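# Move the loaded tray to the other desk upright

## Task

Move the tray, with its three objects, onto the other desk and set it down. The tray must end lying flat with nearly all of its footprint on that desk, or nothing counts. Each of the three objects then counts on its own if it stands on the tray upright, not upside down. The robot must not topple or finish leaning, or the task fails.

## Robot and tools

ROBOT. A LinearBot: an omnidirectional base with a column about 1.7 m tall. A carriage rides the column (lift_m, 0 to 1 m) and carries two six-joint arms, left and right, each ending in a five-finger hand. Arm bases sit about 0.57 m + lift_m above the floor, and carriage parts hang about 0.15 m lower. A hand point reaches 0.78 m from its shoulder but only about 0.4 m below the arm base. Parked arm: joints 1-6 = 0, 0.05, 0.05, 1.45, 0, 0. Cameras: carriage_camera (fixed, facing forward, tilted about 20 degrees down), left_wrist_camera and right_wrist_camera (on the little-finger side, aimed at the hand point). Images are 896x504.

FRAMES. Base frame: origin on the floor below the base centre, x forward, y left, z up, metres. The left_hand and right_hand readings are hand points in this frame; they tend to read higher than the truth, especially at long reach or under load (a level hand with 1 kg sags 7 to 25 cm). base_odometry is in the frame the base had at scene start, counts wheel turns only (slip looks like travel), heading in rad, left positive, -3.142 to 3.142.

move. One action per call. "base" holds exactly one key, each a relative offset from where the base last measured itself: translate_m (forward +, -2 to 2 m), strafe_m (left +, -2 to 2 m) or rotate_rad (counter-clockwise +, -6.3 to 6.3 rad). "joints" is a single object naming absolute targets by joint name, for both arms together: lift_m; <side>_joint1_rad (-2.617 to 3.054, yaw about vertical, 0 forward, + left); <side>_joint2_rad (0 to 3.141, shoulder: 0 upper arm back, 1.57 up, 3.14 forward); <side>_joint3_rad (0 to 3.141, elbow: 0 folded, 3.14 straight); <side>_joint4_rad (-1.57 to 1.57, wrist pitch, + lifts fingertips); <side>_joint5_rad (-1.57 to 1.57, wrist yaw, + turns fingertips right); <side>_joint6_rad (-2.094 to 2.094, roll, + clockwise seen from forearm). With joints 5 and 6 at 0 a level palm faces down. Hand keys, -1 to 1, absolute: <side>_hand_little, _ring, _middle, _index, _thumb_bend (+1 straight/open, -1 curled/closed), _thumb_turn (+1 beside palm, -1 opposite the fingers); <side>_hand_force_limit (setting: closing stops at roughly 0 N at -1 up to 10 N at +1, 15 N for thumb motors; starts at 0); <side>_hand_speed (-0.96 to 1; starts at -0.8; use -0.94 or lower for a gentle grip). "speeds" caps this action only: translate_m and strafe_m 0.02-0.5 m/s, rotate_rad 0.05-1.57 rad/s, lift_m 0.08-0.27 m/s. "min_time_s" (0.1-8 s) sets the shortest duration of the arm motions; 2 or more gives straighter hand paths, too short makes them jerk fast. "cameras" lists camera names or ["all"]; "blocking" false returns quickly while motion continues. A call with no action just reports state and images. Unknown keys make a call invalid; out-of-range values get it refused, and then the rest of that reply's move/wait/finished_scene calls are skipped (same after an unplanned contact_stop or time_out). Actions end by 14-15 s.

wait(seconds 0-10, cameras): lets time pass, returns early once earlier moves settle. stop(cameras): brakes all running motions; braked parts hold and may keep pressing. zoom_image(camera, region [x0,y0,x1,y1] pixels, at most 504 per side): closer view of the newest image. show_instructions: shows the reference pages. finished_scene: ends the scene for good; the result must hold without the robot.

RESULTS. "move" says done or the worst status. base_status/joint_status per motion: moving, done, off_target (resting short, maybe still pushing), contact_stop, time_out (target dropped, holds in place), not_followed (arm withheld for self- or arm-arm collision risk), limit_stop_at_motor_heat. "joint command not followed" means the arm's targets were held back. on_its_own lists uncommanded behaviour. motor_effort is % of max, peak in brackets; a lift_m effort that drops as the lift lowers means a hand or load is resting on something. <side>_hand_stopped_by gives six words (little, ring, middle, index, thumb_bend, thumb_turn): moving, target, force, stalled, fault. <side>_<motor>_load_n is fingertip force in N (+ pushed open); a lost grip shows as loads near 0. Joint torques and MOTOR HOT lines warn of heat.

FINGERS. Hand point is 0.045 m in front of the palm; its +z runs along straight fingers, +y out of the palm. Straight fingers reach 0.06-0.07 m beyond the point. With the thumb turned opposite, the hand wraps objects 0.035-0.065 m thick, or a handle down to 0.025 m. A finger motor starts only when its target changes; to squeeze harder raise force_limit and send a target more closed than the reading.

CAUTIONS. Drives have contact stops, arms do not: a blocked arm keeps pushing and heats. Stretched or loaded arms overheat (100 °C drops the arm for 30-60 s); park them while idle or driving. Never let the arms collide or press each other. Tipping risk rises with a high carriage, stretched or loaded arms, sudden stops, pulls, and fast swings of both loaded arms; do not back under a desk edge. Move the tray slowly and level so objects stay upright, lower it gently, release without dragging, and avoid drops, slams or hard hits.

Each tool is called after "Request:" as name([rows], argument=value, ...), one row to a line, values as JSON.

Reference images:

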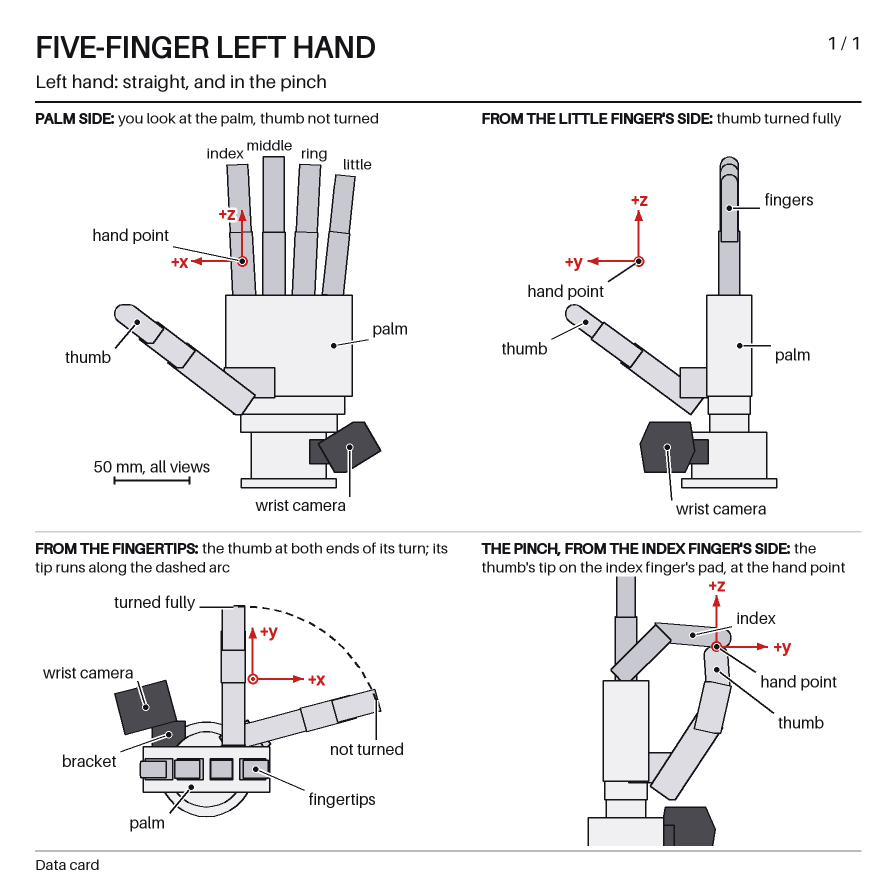

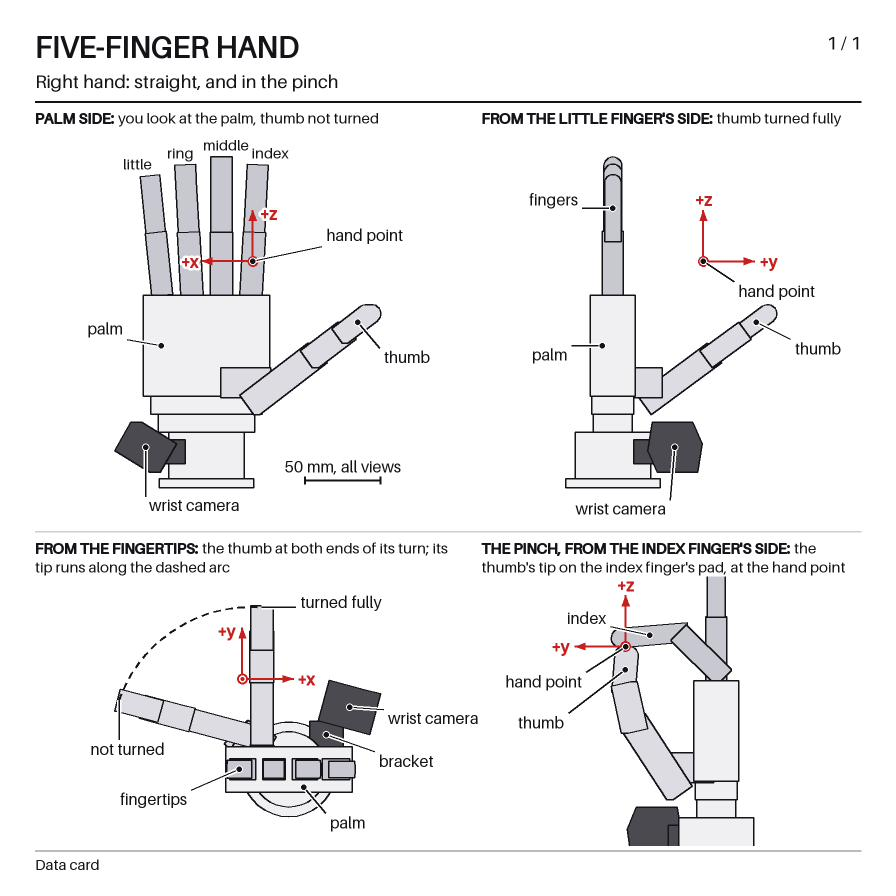

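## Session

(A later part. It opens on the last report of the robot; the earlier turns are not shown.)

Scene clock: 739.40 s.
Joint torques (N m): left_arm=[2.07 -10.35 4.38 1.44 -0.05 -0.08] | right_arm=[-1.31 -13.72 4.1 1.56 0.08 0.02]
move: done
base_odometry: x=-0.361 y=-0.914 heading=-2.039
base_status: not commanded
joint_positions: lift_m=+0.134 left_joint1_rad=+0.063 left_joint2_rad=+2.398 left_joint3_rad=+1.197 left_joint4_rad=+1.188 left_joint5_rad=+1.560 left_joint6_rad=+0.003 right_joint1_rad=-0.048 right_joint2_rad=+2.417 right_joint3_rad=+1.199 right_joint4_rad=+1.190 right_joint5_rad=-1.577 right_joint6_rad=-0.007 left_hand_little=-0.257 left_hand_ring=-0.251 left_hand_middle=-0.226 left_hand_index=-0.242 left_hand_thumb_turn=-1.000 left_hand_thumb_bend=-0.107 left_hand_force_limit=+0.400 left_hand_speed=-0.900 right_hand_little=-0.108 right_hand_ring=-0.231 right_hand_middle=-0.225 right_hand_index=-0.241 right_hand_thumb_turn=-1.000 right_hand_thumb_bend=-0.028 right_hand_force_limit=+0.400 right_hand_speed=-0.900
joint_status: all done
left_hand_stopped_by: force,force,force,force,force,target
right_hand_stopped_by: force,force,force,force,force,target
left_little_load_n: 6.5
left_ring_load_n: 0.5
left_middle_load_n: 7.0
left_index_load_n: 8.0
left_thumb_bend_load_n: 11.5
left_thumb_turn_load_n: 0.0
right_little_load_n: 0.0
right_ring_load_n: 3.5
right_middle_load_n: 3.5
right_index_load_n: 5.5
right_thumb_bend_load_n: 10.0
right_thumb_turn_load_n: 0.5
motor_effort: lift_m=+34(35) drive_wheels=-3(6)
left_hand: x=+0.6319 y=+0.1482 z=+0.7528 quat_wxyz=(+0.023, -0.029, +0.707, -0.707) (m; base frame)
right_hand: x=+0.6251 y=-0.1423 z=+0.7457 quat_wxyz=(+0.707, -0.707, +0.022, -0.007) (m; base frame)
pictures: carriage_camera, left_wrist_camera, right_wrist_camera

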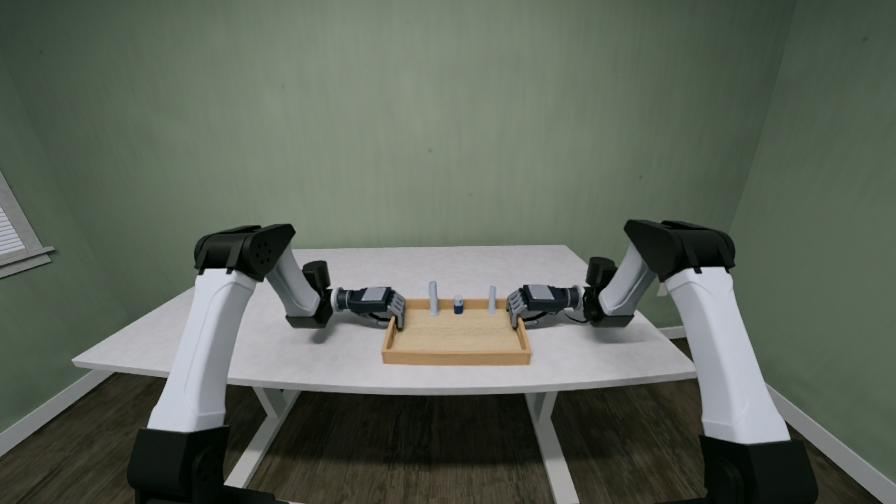

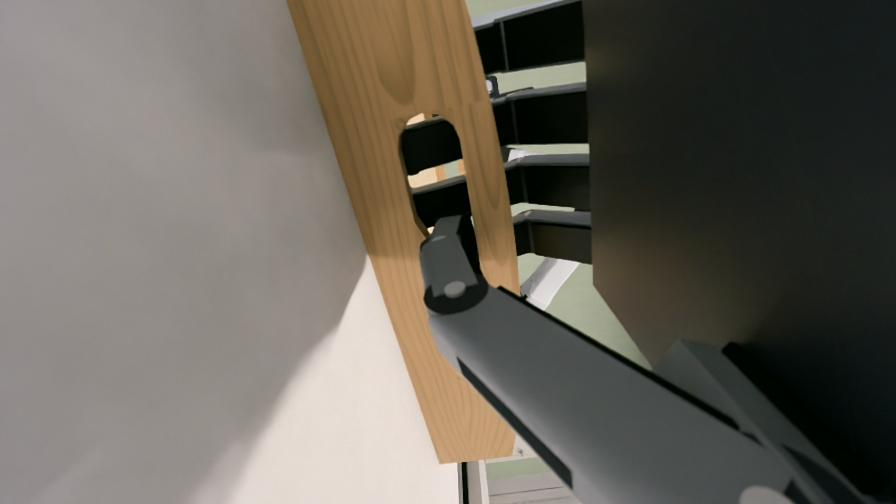

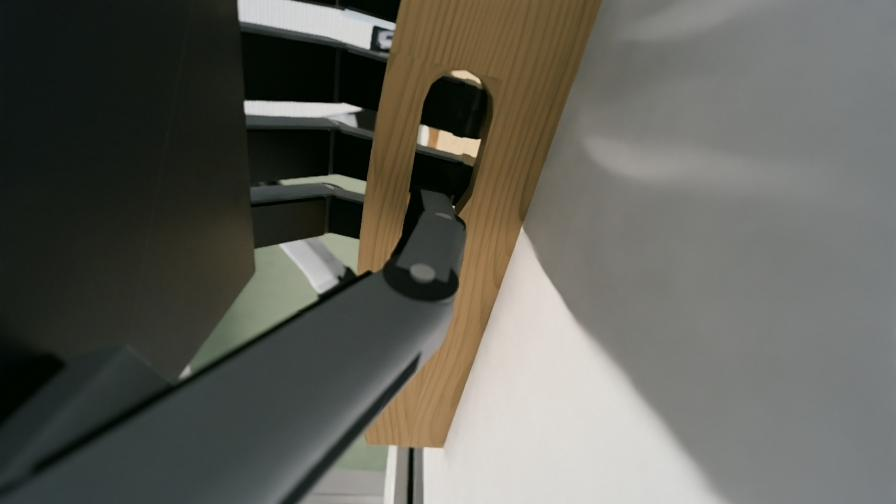

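Request:
move(joints={"lift_m": 0.131}, speeds={"lift_m": 0.08})

Request:
move(joints={"left_joint1_rad": 0.063, "right_joint1_rad": -0.048}, min_time_s=1.0)

Request:
move(joints={"left_hand_speed": -0.9, "right_hand_speed": -0.9, "left_hand_thumb_bend": 0.1, "right_hand_thumb_bend": 0.1, "left_hand_index": 0.0, "left_hand_middle": 0.0, "left_hand_ring": 0.05, "left_hand_little": 0.1, "right_hand_index": 0.0, "right_hand_middle": 0.0, "right_hand_ring": 0.05, "right_hand_little": 0.1}, cameras=["all"])

Request:
zoom_image(camera="carriage_camera", region=[340, 260, 580, 420])

Scene clock: 750.17 s.
Joint torques (N m): left_arm=[1.92 -10.15 4.66 1.32 -0.1 0.06] | right_arm=[-1.33 -13.7 4.08 1.42 0.11 0]
move: done
base_odometry: x=-0.361 y=-0.914 heading=-2.039
base_status: not commanded
joint_positions: lift_m=+0.131 left_joint1_rad=+0.063 left_joint2_rad=+2.397 left_joint3_rad=+1.197 left_joint4_rad=+1.202 left_joint5_rad=+1.560 left_joint6_rad=-0.010 right_joint1_rad=-0.048 right_joint2_rad=+2.417 right_joint3_rad=+1.199 right_joint4_rad=+1.202 right_joint5_rad=-1.579 right_joint6_rad=-0.003 left_hand_little=-0.257 left_hand_ring=-0.251 left_hand_middle=-0.226 left_hand_index=-0.242 left_hand_thumb_turn=-1.000 left_hand_thumb_bend=-0.107 left_hand_force_limit=+0.400 left_hand_speed=-0.900 right_hand_little=-0.108 right_hand_ring=-0.231 right_hand_middle=-0.225 right_hand_index=-0.241 right_hand_thumb_turn=-1.000 right_hand_thumb_bend=-0.028 right_hand_force_limit=+0.400 right_hand_speed=-0.900
joint_status: all done
left_hand_stopped_by: force,force,force,force,force,target
right_hand_stopped_by: force,force,force,force,force,target
left_little_load_n: 7.0
left_ring_load_n: 0.5
left_middle_load_n: 7.0
left_index_load_n: 8.0
left_thumb_bend_load_n: 10.0
left_thumb_turn_load_n: 0.5
right_little_load_n: 0.0
right_ring_load_n: 4.5
right_middle_load_n: 3.5
right_index_load_n: 5.5
right_thumb_bend_load_n: 9.0
right_thumb_turn_load_n: 0.5
motor_effort: lift_m=+32(32) drive_wheels=-7(7)
left_hand: x=+0.6321 y=+0.1482 z=+0.7513 quat_wxyz=(+0.023, -0.029, +0.707, -0.707) (m; base frame)
right_hand: x=+0.6253 y=-0.1423 z=+0.7437 quat_wxyz=(+0.707, -0.707, +0.019, -0.010) (m; base frame)
pictures: none

Scene clock: 751.47 s.
Joint torques (N m): left_arm=[0.29 -10.13 4.6 1.31 -0.08 0.05] | right_arm=[0.32 -13.7 4.05 1.41 0.12 -0.01]
move: done
base_odometry: x=-0.361 y=-0.914 heading=-2.039
base_status: not commanded
joint_positions: lift_m=+0.131 left_joint1_rad=+0.062 left_joint2_rad=+2.397 left_joint3_rad=+1.197 left_joint4_rad=+1.203 left_joint5_rad=+1.560 left_joint6_rad=-0.010 right_joint1_rad=-0.046 right_joint2_rad=+2.417 right_joint3_rad=+1.199 right_joint4_rad=+1.203 right_joint5_rad=-1.579 right_joint6_rad=-0.002 left_hand_little=-0.257 left_hand_ring=-0.251 left_hand_middle=-0.226 left_hand_index=-0.242 left_hand_thumb_turn=-1.000 left_hand_thumb_bend=-0.107 left_hand_force_limit=+0.400 left_hand_speed=-0.900 right_hand_little=-0.108 right_hand_ring=-0.231 right_hand_middle=-0.225 right_hand_index=-0.241 right_hand_thumb_turn=-1.000 right_hand_thumb_bend=-0.028 right_hand_force_limit=+0.400 right_hand_speed=-0.900
joint_status: all done
left_hand_stopped_by: force,force,force,force,force,target
right_hand_stopped_by: force,force,force,force,force,target
left_little_load_n: 5.5
left_ring_load_n: 0.0
left_middle_load_n: 7.0
left_index_load_n: 8.0
left_thumb_bend_load_n: 10.0
left_thumb_turn_load_n: 0.5
right_little_load_n: 0.0
right_ring_load_n: 2.0
right_middle_load_n: 3.5
right_index_load_n: 5.5
right_thumb_bend_load_n: 9.0
right_thumb_turn_load_n: 0.0
motor_effort: lift_m=+32(33) drive_wheels=-4(7)
left_hand: x=+0.6319 y=+0.1478 z=+0.7513 quat_wxyz=(+0.023, -0.028, +0.707, -0.707) (m; base frame)
right_hand: x=+0.6250 y=-0.1414 z=+0.7438 quat_wxyz=(+0.707, -0.707, +0.017, -0.009) (m; base frame)
pictures: none

Scene clock: 753.40 s.
Joint torques (N m): left_arm=[0.31 -9.48 4.01 1.11 -0.09 0.13] | right_arm=[0.35 -12.94 4.11 1.33 0.09 -0.09]
move: done
base_odometry: x=-0.361 y=-0.914 heading=-2.039
base_status: not commanded
joint_positions: lift_m=+0.131 left_joint1_rad=+0.062 left_joint2_rad=+2.389 left_joint3_rad=+1.205 left_joint4_rad=+1.224 left_joint5_rad=+1.560 left_joint6_rad=-0.021 right_joint1_rad=-0.046 right_joint2_rad=+2.409 right_joint3_rad=+1.199 right_joint4_rad=+1.210 right_joint5_rad=-1.576 right_joint6_rad=+0.007 left_hand_little=+0.100 left_hand_ring=+0.050 left_hand_middle=+0.000 left_hand_index=+0.000 left_hand_thumb_turn=-1.000 left_hand_thumb_bend=+0.092 left_hand_force_limit=+0.400 left_hand_speed=-0.900 right_hand_little=+0.100 right_hand_ring=+0.050 right_hand_middle=+0.000 right_hand_index=+0.000 right_hand_thumb_turn=-1.000 right_hand_thumb_bend=+0.095 right_hand_force_limit=+0.400 right_hand_speed=-0.900
joint_status: all done
left_hand_stopped_by: target,target,target,target,target,target
right_hand_stopped_by: target,target,target,target,target,target
left_little_load_n: 0.0
left_ring_load_n: -0.5
left_middle_load_n: 0.0
left_index_load_n: 0.0
left_thumb_bend_load_n: -13.0
left_thumb_turn_load_n: 1.5
right_little_load_n: 0.0
right_ring_load_n: 0.0
right_middle_load_n: 0.0
right_index_load_n: 0.0
right_thumb_bend_load_n: -5.0
right_thumb_turn_load_n: 0.5
motor_effort: lift_m=+31(33) drive_wheels=-4(7)
left_hand: x=+0.6353 y=+0.1480 z=+0.7572 quat_wxyz=(+0.032, -0.019, +0.707, -0.707) (m; base frame)
right_hand: x=+0.6261 y=-0.1414 z=+0.7472 quat_wxyz=(+0.707, -0.707, +0.017, -0.012) (m; base frame)
pictures: carriage_camera, left_wrist_camera, right_wrist_camera

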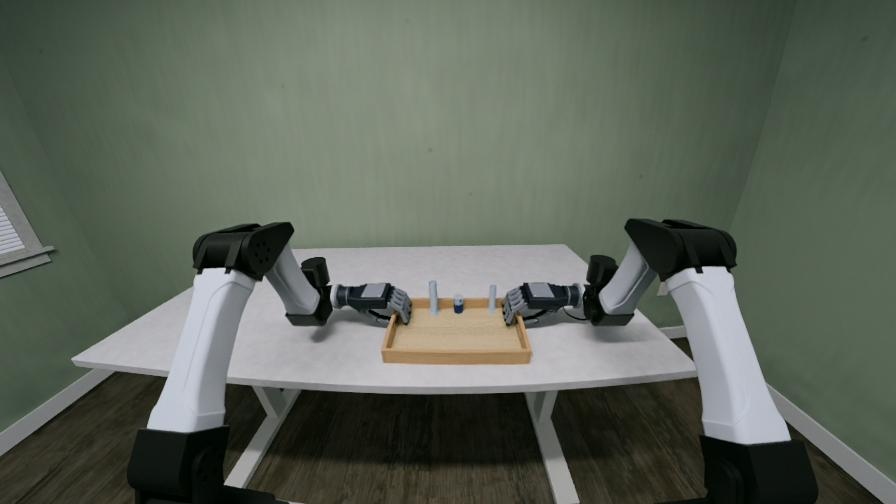

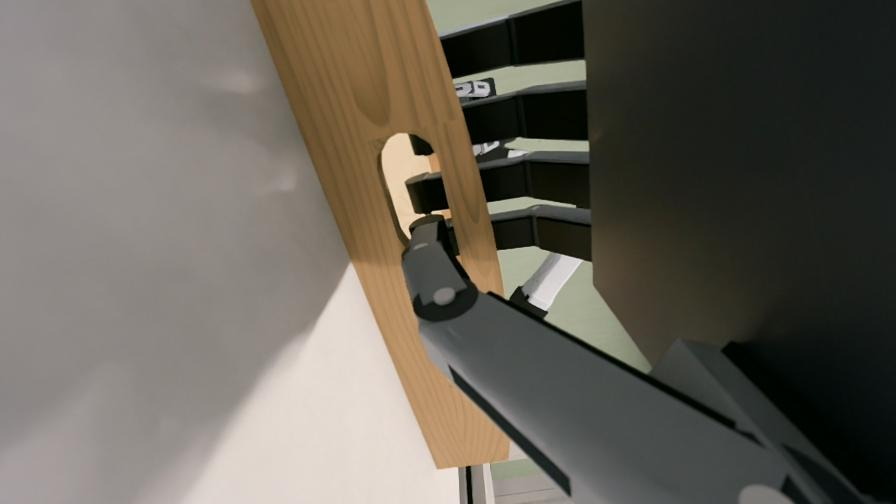

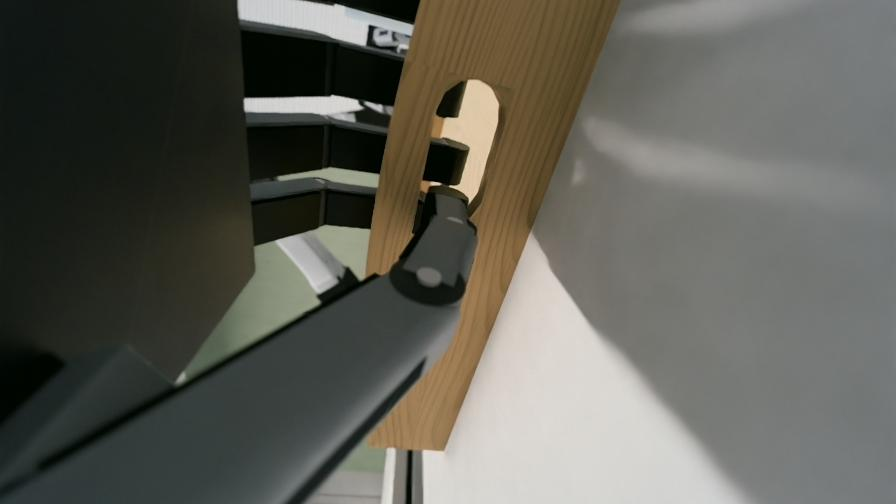

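Scaled by 2.100 from the camera's 896x504 image, which has a finer 1280x720 frame.

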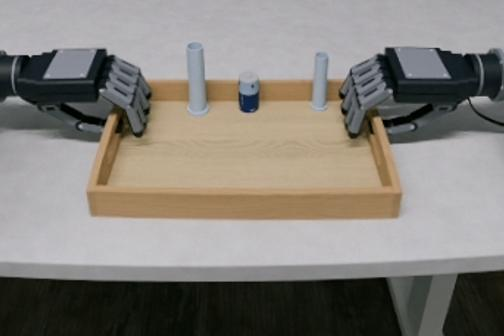

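Request:
move(joints={"left_hand_speed": -0.8, "right_hand_speed": -0.8, "left_hand_thumb_bend": 0.0, "right_hand_thumb_bend": 0.03, "left_hand_index": 0.4, "left_hand_middle": 0.45, "left_hand_ring": 0.5, "left_hand_little": 0.5, "right_hand_index": 0.4, "right_hand_middle": 0.45, "right_hand_ring": 0.5, "right_hand_little": 0.5}, cameras=["all"])

Request:
zoom_image(camera="carriage_camera", region=[340, 260, 580, 420])

Scene clock: 763.40 s.
Joint torques (N m): left_arm=[0.18 -9.59 3.84 1.14 -0.09 0.06] | right_arm=[0.31 -12.93 4.1 1.39 0.07 -0.09]
move: done
base_odometry: x=-0.361 y=-0.914 heading=-2.039
base_status: not commanded
joint_positions: lift_m=+0.131 left_joint1_rad=+0.062 left_joint2_rad=+2.389 left_joint3_rad=+1.205 left_joint4_rad=+1.221 left_joint5_rad=+1.560 left_joint6_rad=-0.012 right_joint1_rad=-0.046 right_joint2_rad=+2.409 right_joint3_rad=+1.199 right_joint4_rad=+1.205 right_joint5_rad=-1.575 right_joint6_rad=+0.007 left_hand_little=+0.500 left_hand_ring=+0.500 left_hand_middle=+0.450 left_hand_index=+0.400 left_hand_thumb_turn=-1.000 left_hand_thumb_bend=+0.000 left_hand_force_limit=+0.400 left_hand_speed=-0.800 right_hand_little=+0.500 right_hand_ring=+0.500 right_hand_middle=+0.450 right_hand_index=+0.400 right_hand_thumb_turn=-1.000 right_hand_thumb_bend=+0.030 right_hand_force_limit=+0.400 right_hand_speed=-0.800
joint_status: all done
left_hand_stopped_by: target,target,target,target,target,target
right_hand_stopped_by: target,target,target,target,target,target
left_little_load_n: -0.5
left_ring_load_n: 0.0
left_middle_load_n: 0.0
left_index_load_n: 0.0
left_thumb_bend_load_n: 0.0
left_thumb_turn_load_n: 0.0
right_little_load_n: 0.0
right_ring_load_n: 0.0
right_middle_load_n: 0.0
right_index_load_n: 0.0
right_thumb_bend_load_n: 0.0
right_thumb_turn_load_n: 0.0
motor_effort: lift_m=+32(33) drive_wheels=-5(6)
left_hand: x=+0.6357 y=+0.1480 z=+0.7568 quat_wxyz=(+0.034, -0.017, +0.707, -0.706) (m; base frame)
right_hand: x=+0.6260 y=-0.1413 z=+0.7470 quat_wxyz=(+0.707, -0.707, +0.019, -0.010) (m; base frame)
pictures: carriage_camera, left_wrist_camera, right_wrist_camera

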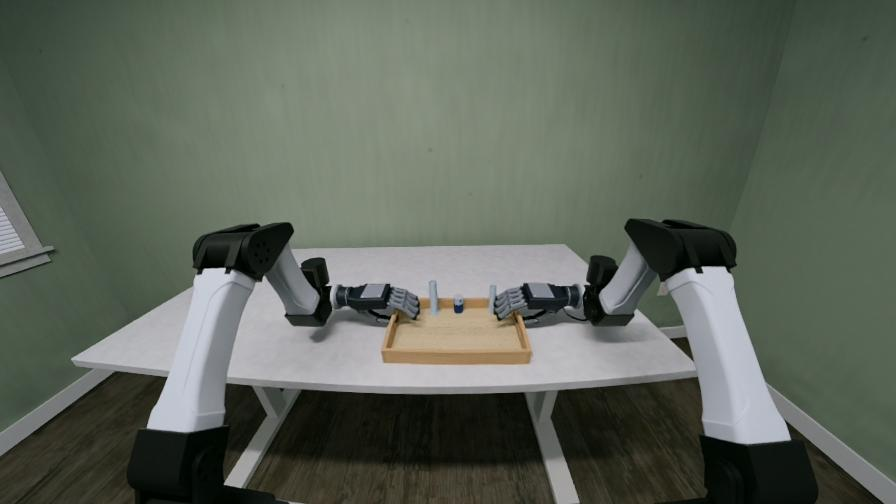

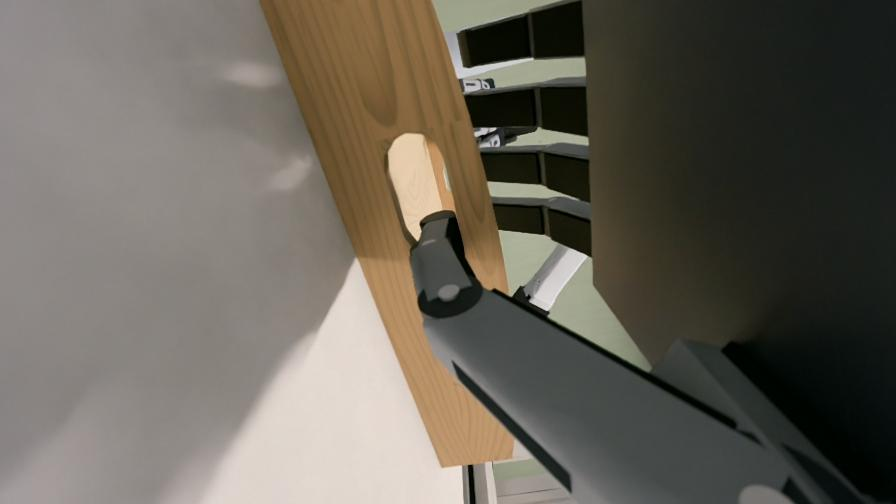

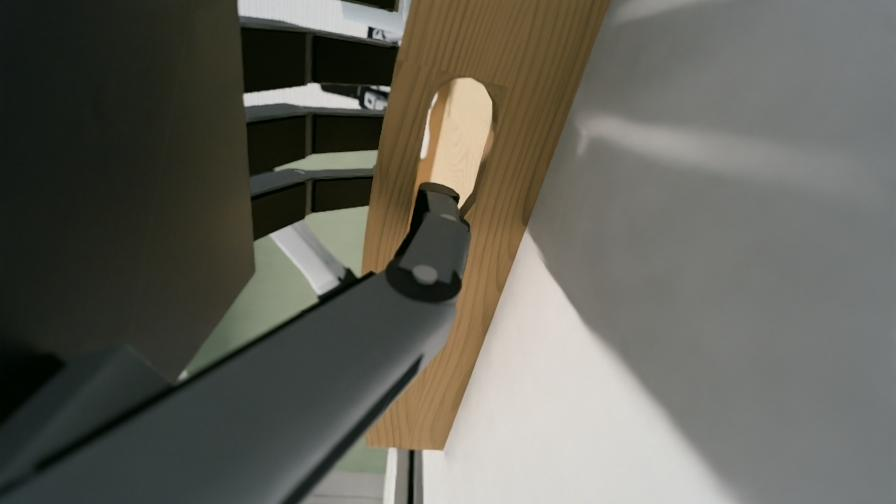

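Scaled by 2.100 from the camera's 896x504 image, which has a finer 1280x720 frame.

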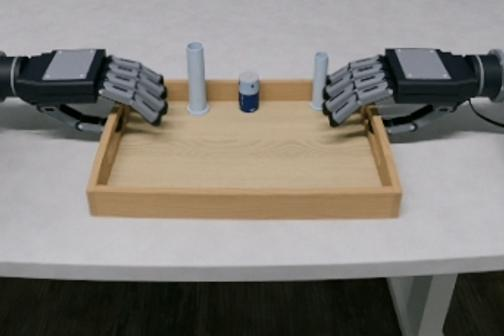

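Request:
move(joints={"left_joint1_rad": 0.1, "right_joint1_rad": -0.085}, min_time_s=2.0, cameras=["all"])

Request:
zoom_image(camera="carriage_camera", region=[340, 260, 580, 420])

Scene clock: 769.40 s.
Joint torques (N m): left_arm=[0.7 -9.58 4.04 1.11 -0.05 0.08] | right_arm=[0.06 -12.93 4.11 1.39 0.07 -0.09]
move: done
base_odometry: x=-0.361 y=-0.914 heading=-2.039
base_status: not commanded
joint_positions: lift_m=+0.131 left_joint1_rad=+0.092 left_joint2_rad=+2.389 left_joint3_rad=+1.205 left_joint4_rad=+1.221 left_joint5_rad=+1.560 left_joint6_rad=-0.012 right_joint1_rad=-0.080 right_joint2_rad=+2.409 right_joint3_rad=+1.199 right_joint4_rad=+1.205 right_joint5_rad=-1.575 right_joint6_rad=+0.007 left_hand_little=+0.500 left_hand_ring=+0.500 left_hand_middle=+0.450 left_hand_index=+0.400 left_hand_thumb_turn=-1.000 left_hand_thumb_bend=+0.000 left_hand_force_limit=+0.400 left_hand_speed=-0.800 right_hand_little=+0.500 right_hand_ring=+0.500 right_hand_middle=+0.450 right_hand_index=+0.400 right_hand_thumb_turn=-1.000 right_hand_thumb_bend=+0.030 right_hand_force_limit=+0.400 right_hand_speed=-0.800
joint_status: all done
left_hand_stopped_by: target,target,target,target,target,target
right_hand_stopped_by: target,target,target,target,target,target
left_little_load_n: -0.5
left_ring_load_n: 0.0
left_middle_load_n: 0.0
left_index_load_n: 0.0
left_thumb_bend_load_n: 0.0
left_thumb_turn_load_n: 0.0
right_little_load_n: 0.0
right_ring_load_n: 0.0
right_middle_load_n: -0.5
right_index_load_n: 0.0
right_thumb_bend_load_n: 0.0
right_thumb_turn_load_n: 0.0
motor_effort: lift_m=+32(34) drive_wheels=-4(7)
left_hand: x=+0.6406 y=+0.1609 z=+0.7568 quat_wxyz=(+0.045, -0.027, +0.706, -0.706) (m; base frame)
right_hand: x=+0.6318 y=-0.1553 z=+0.7470 quat_wxyz=(+0.707, -0.706, +0.031, -0.022) (m; base frame)
pictures: carriage_camera, left_wrist_camera, right_wrist_camera

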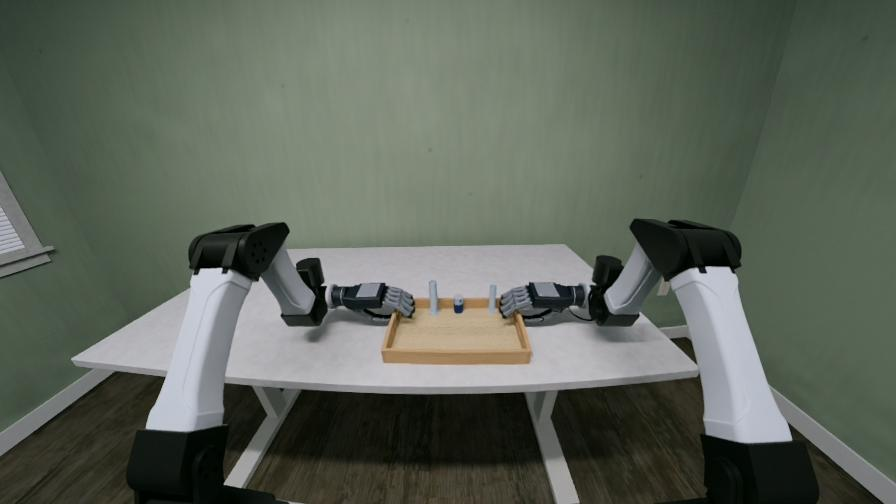

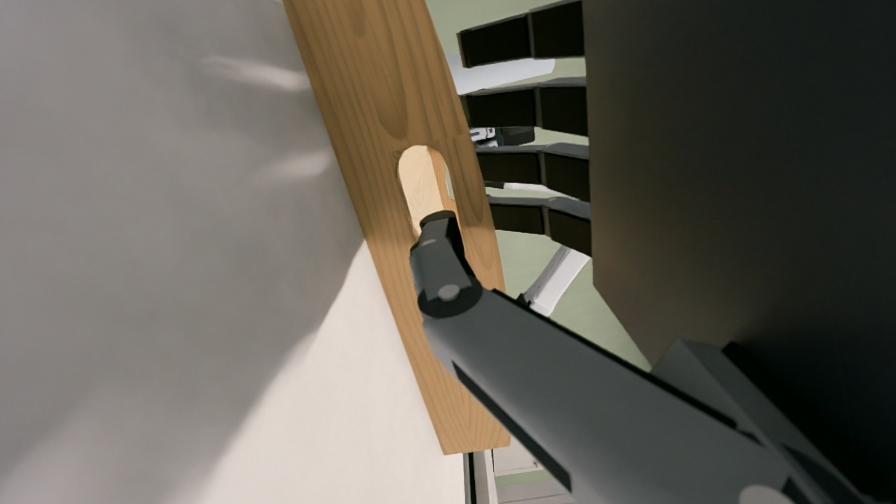

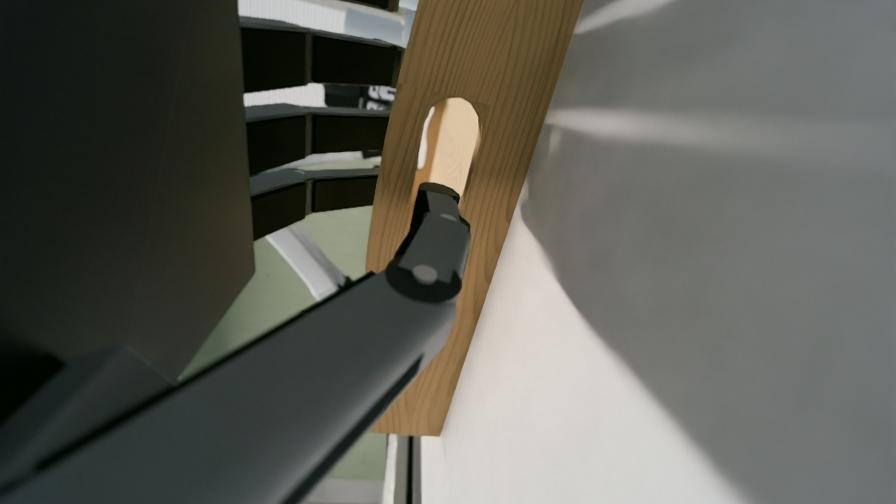

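Scaled by 2.100 from the camera's 896x504 image, which has a finer 1280x720 frame.

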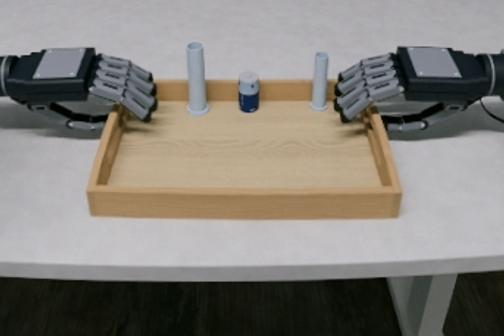

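Request:
move(joints={"lift_m": 0.146}, speeds={"lift_m": 0.08}, cameras=["all"])

Request:
zoom_image(camera="carriage_camera", region=[340, 260, 580, 420])

Scene clock: 772.90 s.
Joint torques (N m): left_arm=[0.76 -9.55 3.92 1.16 -0.07 0.06] | right_arm=[0.1 -13.03 4.12 1.48 0.04 -0.09]
move: done
base_odometry: x=-0.361 y=-0.914 heading=-2.039
base_status: not commanded
joint_positions: lift_m=+0.146 left_joint1_rad=+0.093 left_joint2_rad=+2.389 left_joint3_rad=+1.205 left_joint4_rad=+1.214 left_joint5_rad=+1.560 left_joint6_rad=-0.011 right_joint1_rad=-0.080 right_joint2_rad=+2.409 right_joint3_rad=+1.199 right_joint4_rad=+1.198 right_joint5_rad=-1.573 right_joint6_rad=+0.007 left_hand_little=+0.500 left_hand_ring=+0.500 left_hand_middle=+0.450 left_hand_index=+0.400 left_hand_thumb_turn=-1.000 left_hand_thumb_bend=+0.000 left_hand_force_limit=+0.400 left_hand_speed=-0.800 right_hand_little=+0.500 right_hand_ring=+0.500 right_hand_middle=+0.450 right_hand_index=+0.400 right_hand_thumb_turn=-1.000 right_hand_thumb_bend=+0.030 right_hand_force_limit=+0.400 right_hand_speed=-0.800
joint_status: all done
left_hand_stopped_by: target,target,target,target,target,target
right_hand_stopped_by: target,target,target,target,target,target
left_little_load_n: -0.5
left_ring_load_n: 0.0
left_middle_load_n: 0.0
left_index_load_n: 0.0
left_thumb_bend_load_n: 0.0
left_thumb_turn_load_n: 0.0
right_little_load_n: 0.0
right_ring_load_n: 0.0
right_middle_load_n: 0.0
right_index_load_n: 0.0
right_thumb_bend_load_n: 0.0
right_thumb_turn_load_n: 0.0
motor_effort: lift_m=+33(40) drive_wheels=+4(5)
left_hand: x=+0.6403 y=+0.1610 z=+0.7714 quat_wxyz=(+0.043, -0.030, +0.706, -0.706) (m; base frame)
right_hand: x=+0.6317 y=-0.1552 z=+0.7616 quat_wxyz=(+0.707, -0.706, +0.034, -0.021) (m; base frame)
pictures: carriage_camera, left_wrist_camera, right_wrist_camera

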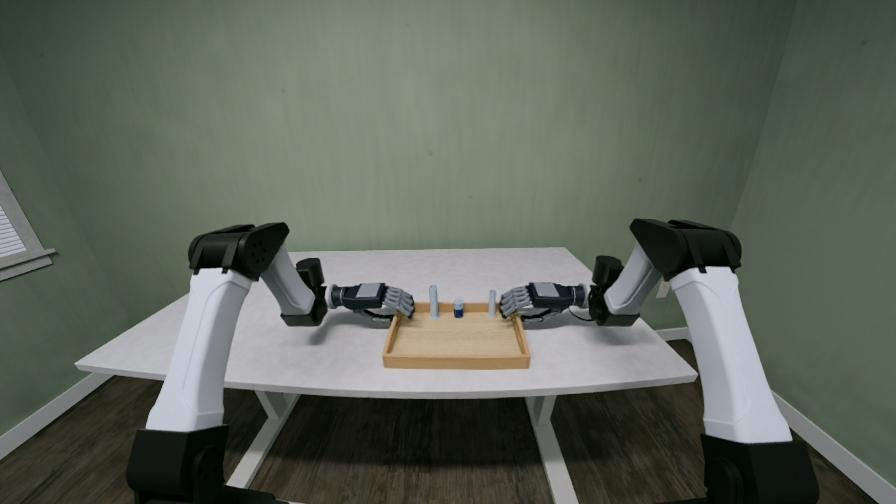

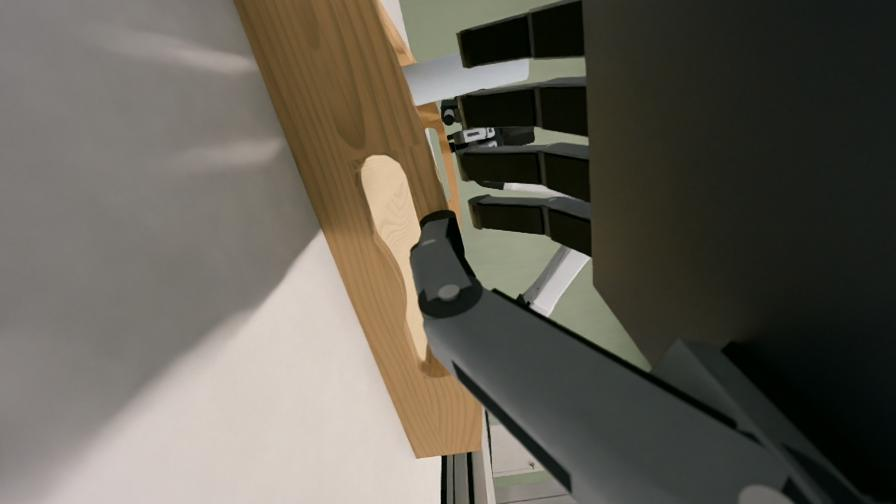

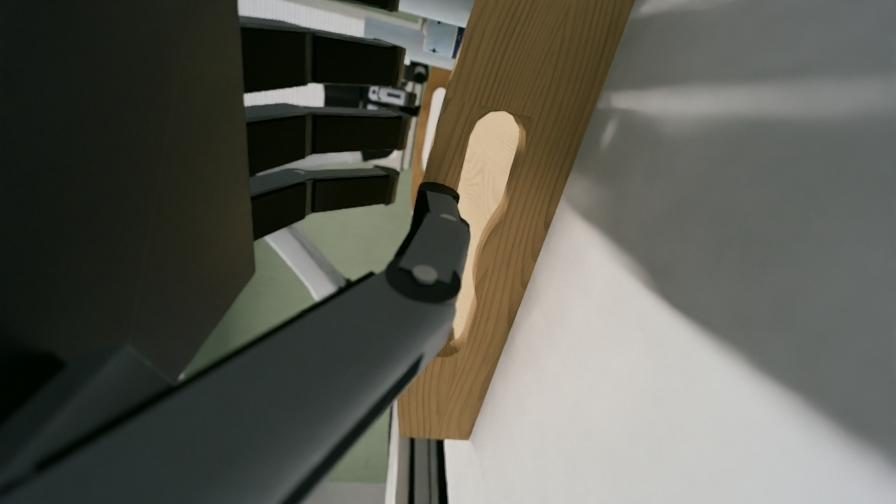

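Scaled by 2.100 from the camera's 896x504 image, which has a finer 1280x720 frame.

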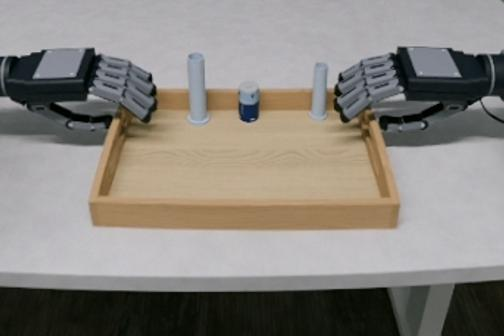

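Request:
move(joints={"lift_m": 0.23}, speeds={"lift_m": 0.08}, cameras=["all"])

Request:
zoom_image(camera="carriage_camera", region=[340, 280, 580, 440])

Scene clock: 777.90 s.
Joint torques (N m): left_arm=[0.95 -9.66 4.08 1.17 -0.04 0.07] | right_arm=[0.05 -12.93 4.12 1.51 0.05 -0.09]
move: done
base_odometry: x=-0.361 y=-0.914 heading=-2.039
base_status: not commanded
joint_positions: lift_m=+0.230 left_joint1_rad=+0.093 left_joint2_rad=+2.389 left_joint3_rad=+1.205 left_joint4_rad=+1.211 left_joint5_rad=+1.560 left_joint6_rad=-0.011 right_joint1_rad=-0.080 right_joint2_rad=+2.409 right_joint3_rad=+1.199 right_joint4_rad=+1.197 right_joint5_rad=-1.572 right_joint6_rad=+0.007 left_hand_little=+0.500 left_hand_ring=+0.500 left_hand_middle=+0.450 left_hand_index=+0.400 left_hand_thumb_turn=-1.000 left_hand_thumb_bend=+0.000 left_hand_force_limit=+0.400 left_hand_speed=-0.800 right_hand_little=+0.500 right_hand_ring=+0.500 right_hand_middle=+0.450 right_hand_index=+0.400 right_hand_thumb_turn=-1.000 right_hand_thumb_bend=+0.030 right_hand_force_limit=+0.400 right_hand_speed=-0.800
joint_status: all done
left_hand_stopped_by: target,target,target,target,target,target
right_hand_stopped_by: target,target,target,target,target,target
left_little_load_n: 0.0
left_ring_load_n: 0.0
left_middle_load_n: 0.0
left_index_load_n: 0.0
left_thumb_bend_load_n: 0.0
left_thumb_turn_load_n: 0.0
right_little_load_n: 0.0
right_ring_load_n: 0.0
right_middle_load_n: 0.0
right_index_load_n: 0.0
right_thumb_bend_load_n: 0.0
right_thumb_turn_load_n: 0.0
motor_effort: lift_m=+33(39) drive_wheels=+5(7)
left_hand: x=+0.6401 y=+0.1610 z=+0.8552 quat_wxyz=(+0.042, -0.031, +0.706, -0.706) (m; base frame)
right_hand: x=+0.6319 y=-0.1552 z=+0.8456 quat_wxyz=(+0.707, -0.706, +0.035, -0.021) (m; base frame)
pictures: carriage_camera, left_wrist_camera, right_wrist_camera

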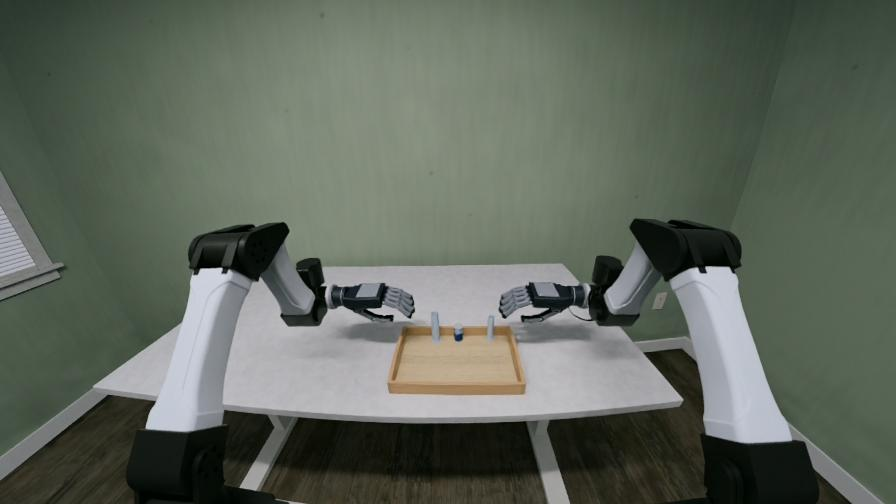

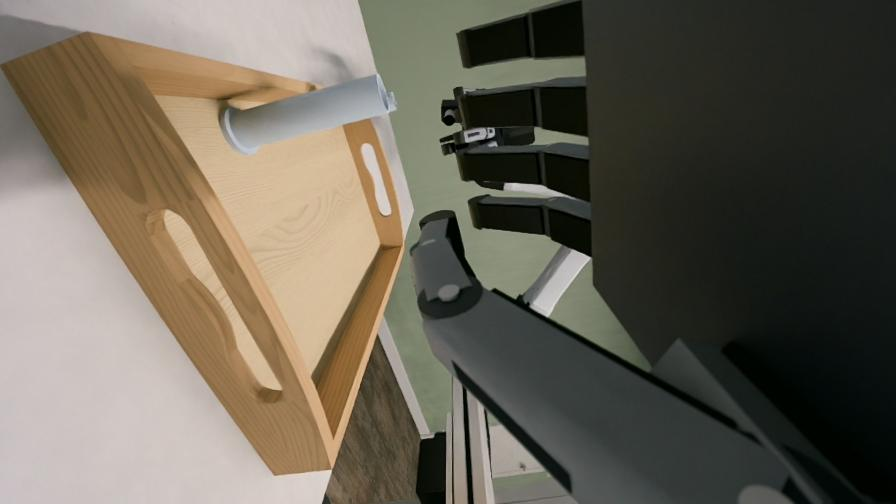

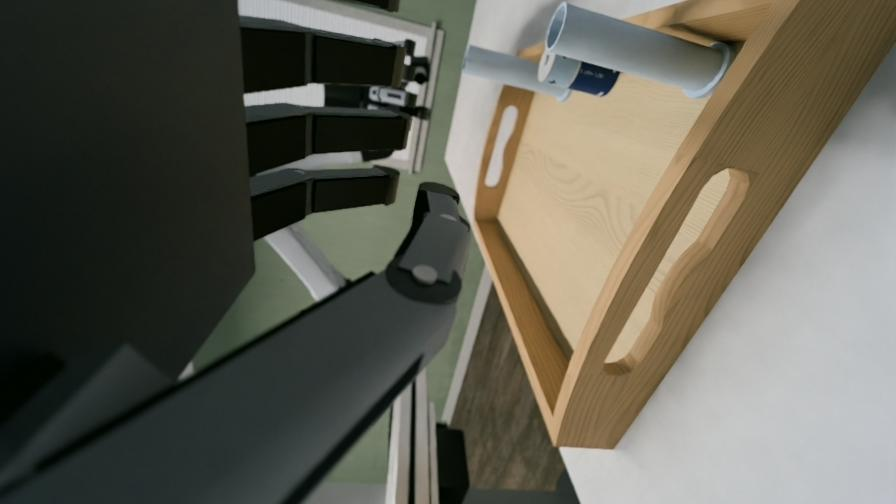

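Scaled by 2.100 from the camera's 896x504 image, which has a finer 1280x720 frame.

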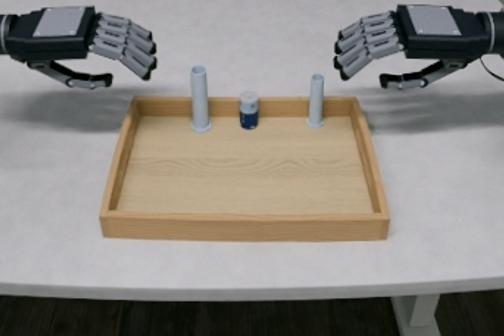

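Request:
move(joints={"lift_m": 0.32})

Request:
move(base={"translate_m": -0.3}, speeds={"translate_m": 0.2}, cameras=["carriage_camera"])

Request:
zoom_image(camera="carriage_camera", region=[360, 240, 540, 360])

Scene clock: 783.57 s.
Joint torques (N m): left_arm=[0.83 -9.48 3.92 1.25 -0.06 0.07] | right_arm=[0.1 -12.92 4.1 1.48 0.02 -0.1]
move: done
base_odometry: x=-0.361 y=-0.914 heading=-2.039
base_status: not commanded
joint_positions: lift_m=+0.320 left_joint1_rad=+0.093 left_joint2_rad=+2.389 left_joint3_rad=+1.205 left_joint4_rad=+1.208 left_joint5_rad=+1.560 left_joint6_rad=-0.011 right_joint1_rad=-0.080 right_joint2_rad=+2.409 right_joint3_rad=+1.199 right_joint4_rad=+1.198 right_joint5_rad=-1.571 right_joint6_rad=+0.007 left_hand_little=+0.500 left_hand_ring=+0.500 left_hand_middle=+0.450 left_hand_index=+0.400 left_hand_thumb_turn=-1.000 left_hand_thumb_bend=+0.000 left_hand_force_limit=+0.400 left_hand_speed=-0.800 right_hand_little=+0.500 right_hand_ring=+0.500 right_hand_middle=+0.450 right_hand_index=+0.400 right_hand_thumb_turn=-1.000 right_hand_thumb_bend=+0.030 right_hand_force_limit=+0.400 right_hand_speed=-0.800
joint_status: all done
left_hand_stopped_by: target,target,target,target,target,target
right_hand_stopped_by: target,target,target,target,target,target
left_little_load_n: 0.0
left_ring_load_n: 0.0
left_middle_load_n: 0.0
left_index_load_n: 0.0
left_thumb_bend_load_n: 0.0
left_thumb_turn_load_n: 0.0
right_little_load_n: 0.0
right_ring_load_n: 0.0
right_middle_load_n: 0.0
right_index_load_n: 0.0
right_thumb_bend_load_n: 0.0
right_thumb_turn_load_n: 0.0
motor_effort: lift_m=+32(41) drive_wheels=+3(6)
left_hand: x=+0.6400 y=+0.1609 z=+0.9451 quat_wxyz=(+0.041, -0.032, +0.706, -0.706) (m; base frame)
right_hand: x=+0.6320 y=-0.1552 z=+0.9356 quat_wxyz=(+0.707, -0.706, +0.035, -0.021) (m; base frame)
pictures: none

Scene clock: 786.27 s.
Joint torques (N m): left_arm=[0.68 -9.43 3.75 1.26 -0.09 0.09] | right_arm=[0.05 -12.92 4.11 1.48 0 -0.1]
move: done
base_odometry: x=-0.225 y=-0.647 heading=-2.039
base_status: done
joint_positions: lift_m=+0.320 left_joint1_rad=+0.094 left_joint2_rad=+2.389 left_joint3_rad=+1.205 left_joint4_rad=+1.208 left_joint5_rad=+1.560 left_joint6_rad=-0.011 right_joint1_rad=-0.080 right_joint2_rad=+2.409 right_joint3_rad=+1.199 right_joint4_rad=+1.198 right_joint5_rad=-1.569 right_joint6_rad=+0.007 left_hand_little=+0.500 left_hand_ring=+0.500 left_hand_middle=+0.450 left_hand_index=+0.400 left_hand_thumb_turn=-1.000 left_hand_thumb_bend=+0.000 left_hand_force_limit=+0.400 left_hand_speed=-0.800 right_hand_little=+0.500 right_hand_ring=+0.500 right_hand_middle=+0.450 right_hand_index=+0.400 right_hand_thumb_turn=-1.000 right_hand_thumb_bend=+0.030 right_hand_force_limit=+0.400 right_hand_speed=-0.800
joint_status: not commanded
left_hand_stopped_by: target,target,target,target,target,target
right_hand_stopped_by: target,target,target,target,target,target
left_little_load_n: 0.0
left_ring_load_n: 0.0
left_middle_load_n: 0.0
left_index_load_n: 0.0
left_thumb_bend_load_n: 0.0
left_thumb_turn_load_n: 0.0
right_little_load_n: 0.0
right_ring_load_n: 0.0
right_middle_load_n: 0.0
right_index_load_n: -0.5
right_thumb_bend_load_n: 0.0
right_thumb_turn_load_n: 0.0
motor_effort: lift_m=+33(34) drive_wheels=-3(14)
left_hand: x=+0.6401 y=+0.1613 z=+0.9451 quat_wxyz=(+0.041, -0.032, +0.706, -0.706) (m; base frame)
right_hand: x=+0.6324 y=-0.1552 z=+0.9356 quat_wxyz=(+0.707, -0.706, +0.036, -0.022) (m; base frame)
pictures: carriage_camera

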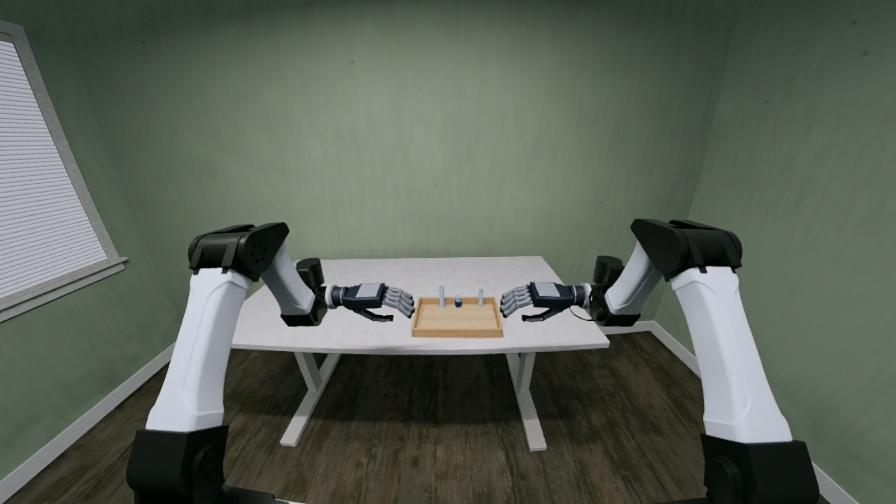

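Scaled by 2.800 from the camera's 896x504 image, which has a finer 1280x720 frame.

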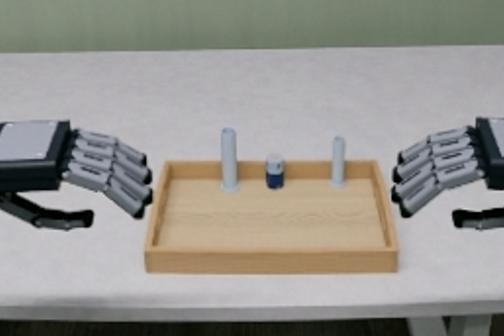

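All three objects are upright on the tray, and the tray is flat on the other desk.

Request:
finished_scene()

The scene is finished: the task was done.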